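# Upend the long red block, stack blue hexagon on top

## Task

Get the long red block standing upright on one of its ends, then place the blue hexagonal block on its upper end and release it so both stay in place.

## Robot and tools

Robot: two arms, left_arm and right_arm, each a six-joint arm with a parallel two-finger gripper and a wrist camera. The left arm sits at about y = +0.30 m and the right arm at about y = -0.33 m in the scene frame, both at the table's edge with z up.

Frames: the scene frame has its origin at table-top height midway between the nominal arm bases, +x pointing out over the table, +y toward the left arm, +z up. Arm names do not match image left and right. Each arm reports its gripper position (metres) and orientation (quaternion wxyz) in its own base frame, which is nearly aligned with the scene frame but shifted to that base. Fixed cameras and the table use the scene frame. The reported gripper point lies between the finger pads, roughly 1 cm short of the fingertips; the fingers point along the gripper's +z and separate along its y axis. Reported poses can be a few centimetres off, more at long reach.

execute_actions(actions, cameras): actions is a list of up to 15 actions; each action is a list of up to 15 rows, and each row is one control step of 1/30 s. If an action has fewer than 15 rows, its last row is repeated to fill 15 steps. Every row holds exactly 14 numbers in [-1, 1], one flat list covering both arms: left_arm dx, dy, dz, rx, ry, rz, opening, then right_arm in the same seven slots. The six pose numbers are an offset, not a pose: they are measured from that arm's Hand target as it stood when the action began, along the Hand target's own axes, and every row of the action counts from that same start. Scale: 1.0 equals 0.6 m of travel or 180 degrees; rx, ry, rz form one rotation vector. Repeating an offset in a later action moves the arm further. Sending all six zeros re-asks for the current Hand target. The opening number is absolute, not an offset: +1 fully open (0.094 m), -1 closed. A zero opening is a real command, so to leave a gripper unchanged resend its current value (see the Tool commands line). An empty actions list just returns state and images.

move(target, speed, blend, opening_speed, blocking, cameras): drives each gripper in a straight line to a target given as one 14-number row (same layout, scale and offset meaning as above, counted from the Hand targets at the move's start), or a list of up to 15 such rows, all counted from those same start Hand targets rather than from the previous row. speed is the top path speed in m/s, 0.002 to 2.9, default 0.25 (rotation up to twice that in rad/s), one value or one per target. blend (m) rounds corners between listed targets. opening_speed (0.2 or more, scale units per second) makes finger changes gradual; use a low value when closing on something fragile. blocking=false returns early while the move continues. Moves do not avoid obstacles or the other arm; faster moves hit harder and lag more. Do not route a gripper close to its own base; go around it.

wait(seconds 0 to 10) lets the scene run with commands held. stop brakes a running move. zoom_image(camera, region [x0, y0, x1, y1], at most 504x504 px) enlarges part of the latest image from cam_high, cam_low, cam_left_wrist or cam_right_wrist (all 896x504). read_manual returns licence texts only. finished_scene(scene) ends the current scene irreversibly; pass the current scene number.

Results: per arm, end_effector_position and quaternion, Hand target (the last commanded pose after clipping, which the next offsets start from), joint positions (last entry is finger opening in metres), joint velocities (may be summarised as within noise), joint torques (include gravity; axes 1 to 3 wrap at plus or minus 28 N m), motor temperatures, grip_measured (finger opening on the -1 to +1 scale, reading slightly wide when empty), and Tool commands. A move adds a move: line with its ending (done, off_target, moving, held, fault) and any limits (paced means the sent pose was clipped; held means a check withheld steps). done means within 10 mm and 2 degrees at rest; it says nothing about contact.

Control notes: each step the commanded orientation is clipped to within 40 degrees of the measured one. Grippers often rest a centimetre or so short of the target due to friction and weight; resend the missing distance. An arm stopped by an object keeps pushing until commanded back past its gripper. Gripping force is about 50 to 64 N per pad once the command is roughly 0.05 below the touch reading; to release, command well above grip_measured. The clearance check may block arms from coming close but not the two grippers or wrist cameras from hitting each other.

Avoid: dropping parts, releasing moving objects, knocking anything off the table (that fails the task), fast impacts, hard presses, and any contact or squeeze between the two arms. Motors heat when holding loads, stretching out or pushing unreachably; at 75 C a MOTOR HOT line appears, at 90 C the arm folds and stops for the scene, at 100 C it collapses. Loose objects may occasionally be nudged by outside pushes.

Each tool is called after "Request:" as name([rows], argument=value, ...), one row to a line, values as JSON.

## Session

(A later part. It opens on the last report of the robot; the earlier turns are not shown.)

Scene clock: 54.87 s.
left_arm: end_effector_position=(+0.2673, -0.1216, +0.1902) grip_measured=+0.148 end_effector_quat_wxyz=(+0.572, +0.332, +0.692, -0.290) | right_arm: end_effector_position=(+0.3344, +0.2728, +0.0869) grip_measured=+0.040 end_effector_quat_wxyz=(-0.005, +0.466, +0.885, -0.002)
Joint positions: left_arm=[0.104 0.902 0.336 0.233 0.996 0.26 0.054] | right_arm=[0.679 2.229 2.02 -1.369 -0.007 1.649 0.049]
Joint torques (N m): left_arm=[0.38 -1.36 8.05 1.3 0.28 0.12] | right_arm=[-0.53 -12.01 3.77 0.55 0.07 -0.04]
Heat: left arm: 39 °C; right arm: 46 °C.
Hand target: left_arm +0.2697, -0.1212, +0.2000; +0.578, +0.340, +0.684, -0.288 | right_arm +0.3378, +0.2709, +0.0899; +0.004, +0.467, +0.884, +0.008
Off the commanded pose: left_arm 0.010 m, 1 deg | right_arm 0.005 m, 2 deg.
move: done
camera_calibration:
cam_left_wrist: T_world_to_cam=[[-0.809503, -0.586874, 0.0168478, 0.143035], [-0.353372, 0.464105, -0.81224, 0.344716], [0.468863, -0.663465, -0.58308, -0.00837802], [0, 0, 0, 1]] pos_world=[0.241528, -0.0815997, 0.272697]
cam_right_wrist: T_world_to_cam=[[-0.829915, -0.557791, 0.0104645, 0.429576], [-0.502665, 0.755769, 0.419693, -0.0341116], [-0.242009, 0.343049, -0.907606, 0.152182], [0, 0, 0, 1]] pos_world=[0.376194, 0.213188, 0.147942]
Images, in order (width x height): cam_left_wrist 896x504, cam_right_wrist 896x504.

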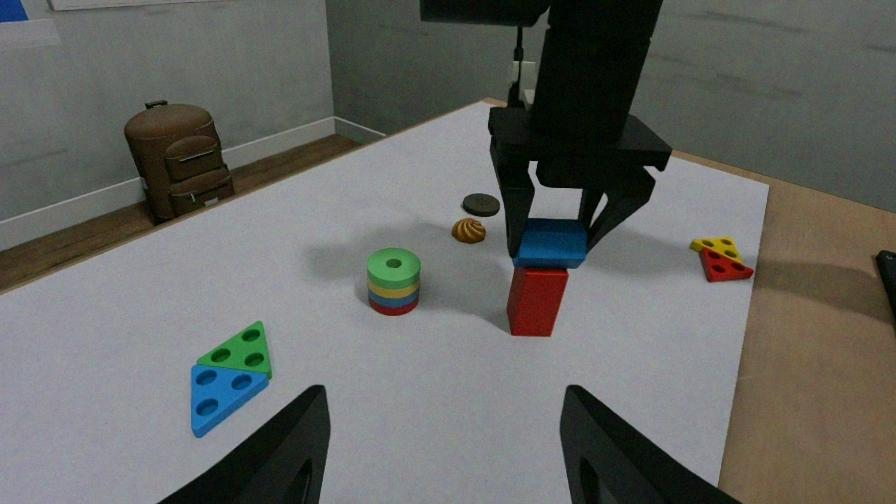

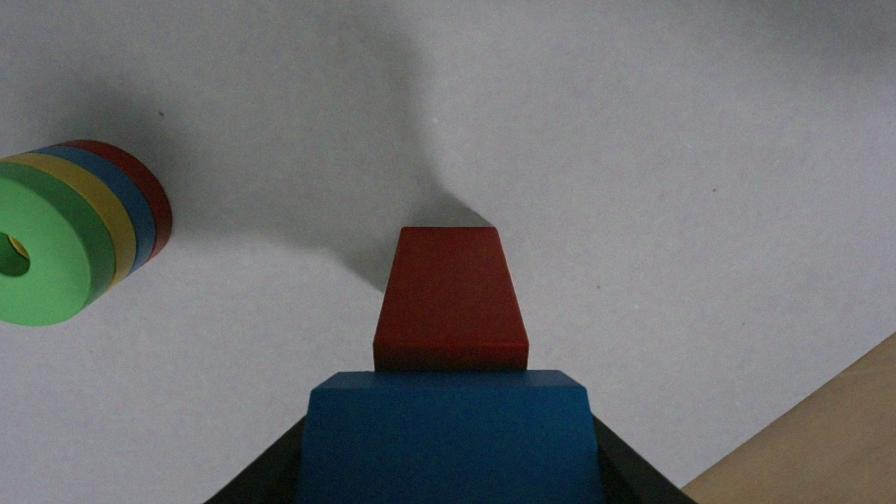

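Request:
move(target=[0,0,0,0,0,0,0.15,0,0,0,0,0,0,0.4], speed=0.03, opening_speed=0.3, cameras=["cam_left_wrist","cam_right_wrist"])

Request:
zoom_image(camera="cam_left_wrist", region=[460, 180, 660, 400])

Scene clock: 58.13 s.
left_arm: end_effector_position=(+0.2673, -0.1216, +0.1902) grip_measured=+0.148 end_effector_quat_wxyz=(+0.572, +0.332, +0.692, -0.290) | right_arm: end_effector_position=(+0.3341, +0.2726, +0.0826) grip_measured=+0.397 end_effector_quat_wxyz=(-0.005, +0.466, +0.885, -0.003)
Joint positions: left_arm=[0.104 0.902 0.336 0.233 0.996 0.26 0.054] | right_arm=[0.679 2.229 2.002 -1.354 -0.007 1.649 0.066]
Joint torques (N m): left_arm=[0.39 -1.36 8.05 1.3 0.28 0.12] | right_arm=[-0.51 -12.11 4.93 0.41 0.07 -0.04]
Heat: left arm: 39 °C; right arm: 48 °C.
Hand target: left_arm +0.2697, -0.1212, +0.2000; +0.578, +0.340, +0.684, -0.288 | right_arm +0.3378, +0.2709, +0.0901; +0.004, +0.467, +0.884, +0.008
Off the commanded pose: left_arm 0.010 m, 1 deg | right_arm 0.008 m, 2 deg.
move: done
camera_calibration:
cam_left_wrist: T_world_to_cam=[[-0.809503, -0.586874, 0.0168478, 0.143035], [-0.353372, 0.464105, -0.81224, 0.344716], [0.468863, -0.663465, -0.58308, -0.00837802], [0, 0, 0, 1]] pos_world=[0.241528, -0.0815997, 0.272697]
cam_right_wrist: T_world_to_cam=[[-0.829911, -0.557769, 0.0119417, 0.429178], [-0.502181, 0.756184, 0.419524, -0.0326194], [-0.243027, 0.342171, -0.907666, 0.148934], [0, 0, 0, 1]] pos_world=[0.375993, 0.213087, 0.143741]
Images, in order (width x height): cam_left_wrist 896x504, cam_right_wrist 896x504.

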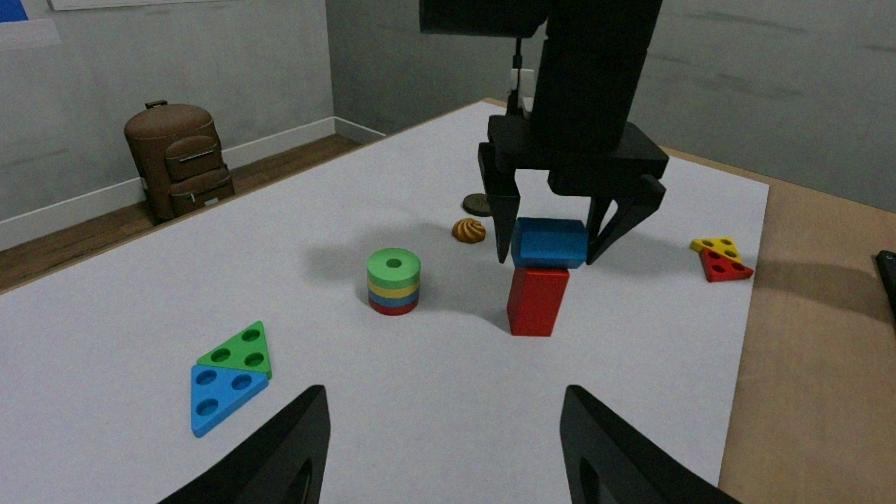

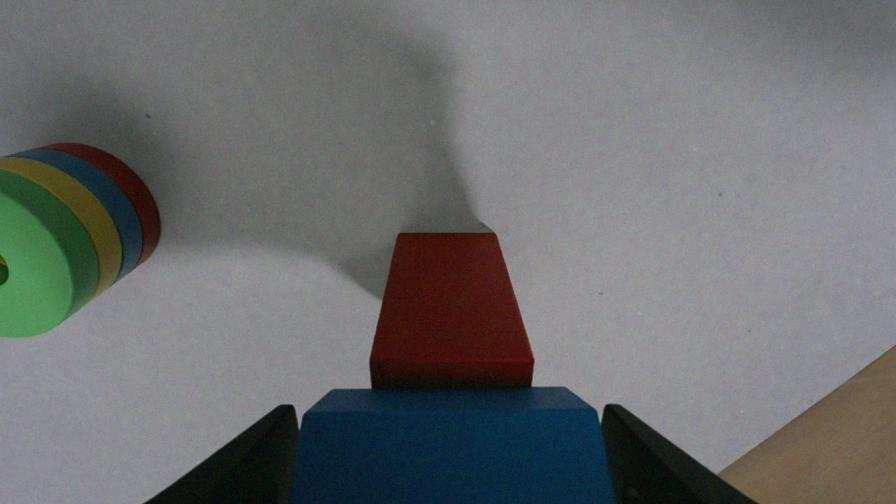

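Scaled by 2.291 from the camera's 896x504 image, which has a finer 1280x720 frame.

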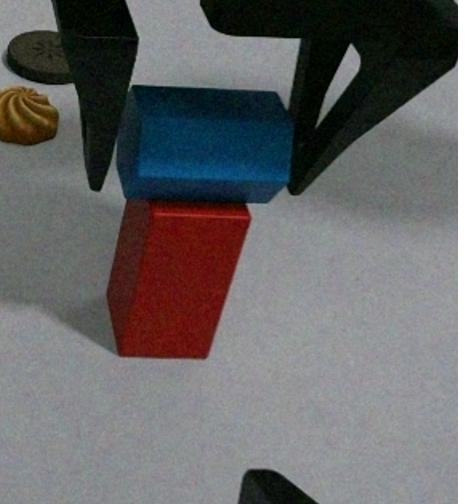

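Request:
move([
  [0,0,0,0,0,0,0.15,0,0,0,0,0,0,0.75],
  [0,0,0,0,0,0,0.15,0.004,-0.004,-0.12,0,0,0,0.75],
], speed=0.1, cameras=["cam_left_wrist","cam_right_wrist"])

Scene clock: 60.87 s.
left_arm: end_effector_position=(+0.2673, -0.1216, +0.1902) grip_measured=+0.148 end_effector_quat_wxyz=(+0.572, +0.332, +0.692, -0.290) | right_arm: end_effector_position=(+0.3339, +0.2724, +0.1387) grip_measured=+0.747 end_effector_quat_wxyz=(+0.001, +0.466, +0.885, +0.010)
Joint positions: left_arm=[0.104 0.902 0.336 0.233 0.996 0.26 0.054] | right_arm=[0.679 2.229 2.227 -1.551 -0.007 1.649 0.082]
Joint torques (N m): left_arm=[0.39 -1.37 8.05 1.3 0.28 0.12] | right_arm=[0.09 -13.33 7.2 0.16 0.07 0.03]
Motor temperatures (°C): left_arm=[30 36 40 34 29 28 27] | right_arm=[27 50 41 33 30 29 31]
Heat: left arm: 40 °C; right arm: 50 °C.
Hand target: left_arm +0.2697, -0.1212, +0.2000; +0.578, +0.340, +0.684, -0.288 | right_arm +0.3334, +0.2708, +0.1620; +0.004, +0.467, +0.884, +0.008
Off the commanded pose: left_arm 0.010 m, 1 deg | right_arm 0.023 m, 0 deg.
joint sent to its limit (right arm) — joint 4 (wrist pitch), lower limit. The joint targets still meet the commanded pose.
move: off_target (right_arm)
camera_calibration:
cam_left_wrist: T_world_to_cam=[[-0.809503, -0.586874, 0.0168478, 0.143035], [-0.353372, 0.464105, -0.81224, 0.344716], [0.468863, -0.663465, -0.58308, -0.00837802], [0, 0, 0, 1]] pos_world=[0.241528, -0.0815997, 0.272697]
cam_right_wrist: T_world_to_cam=[[-0.829645, -0.558077, -0.0154543, 0.432], [-0.511473, 0.748684, 0.421744, -0.0511798], [-0.223795, 0.357803, -0.906583, 0.188939], [0, 0, 0, 1]] pos_world=[0.374513, 0.211804, 0.19955]
Images, in order (width x height): cam_left_wrist 896x504, cam_right_wrist 896x504.

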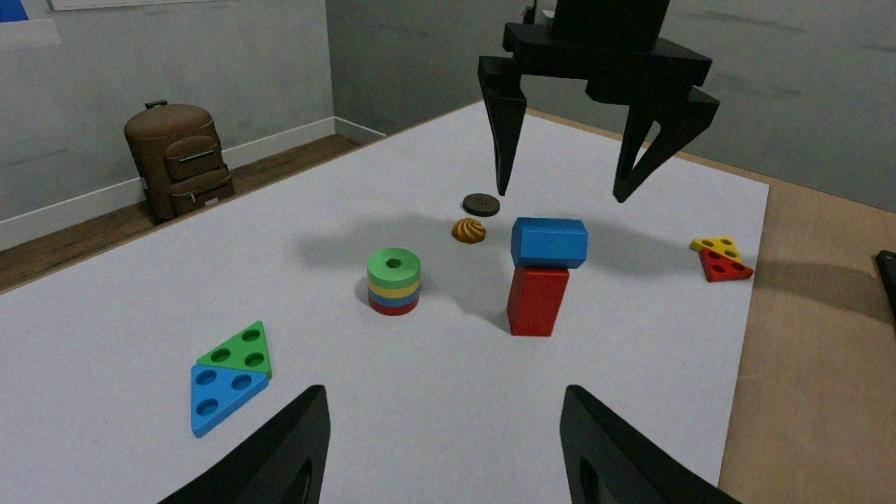

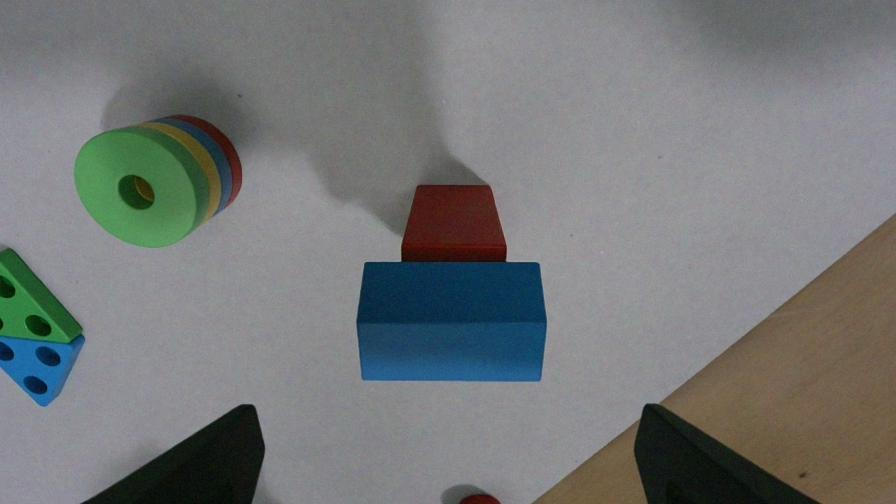

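Request:
finished_scene(scene=2)

The scene is finished: the task was done.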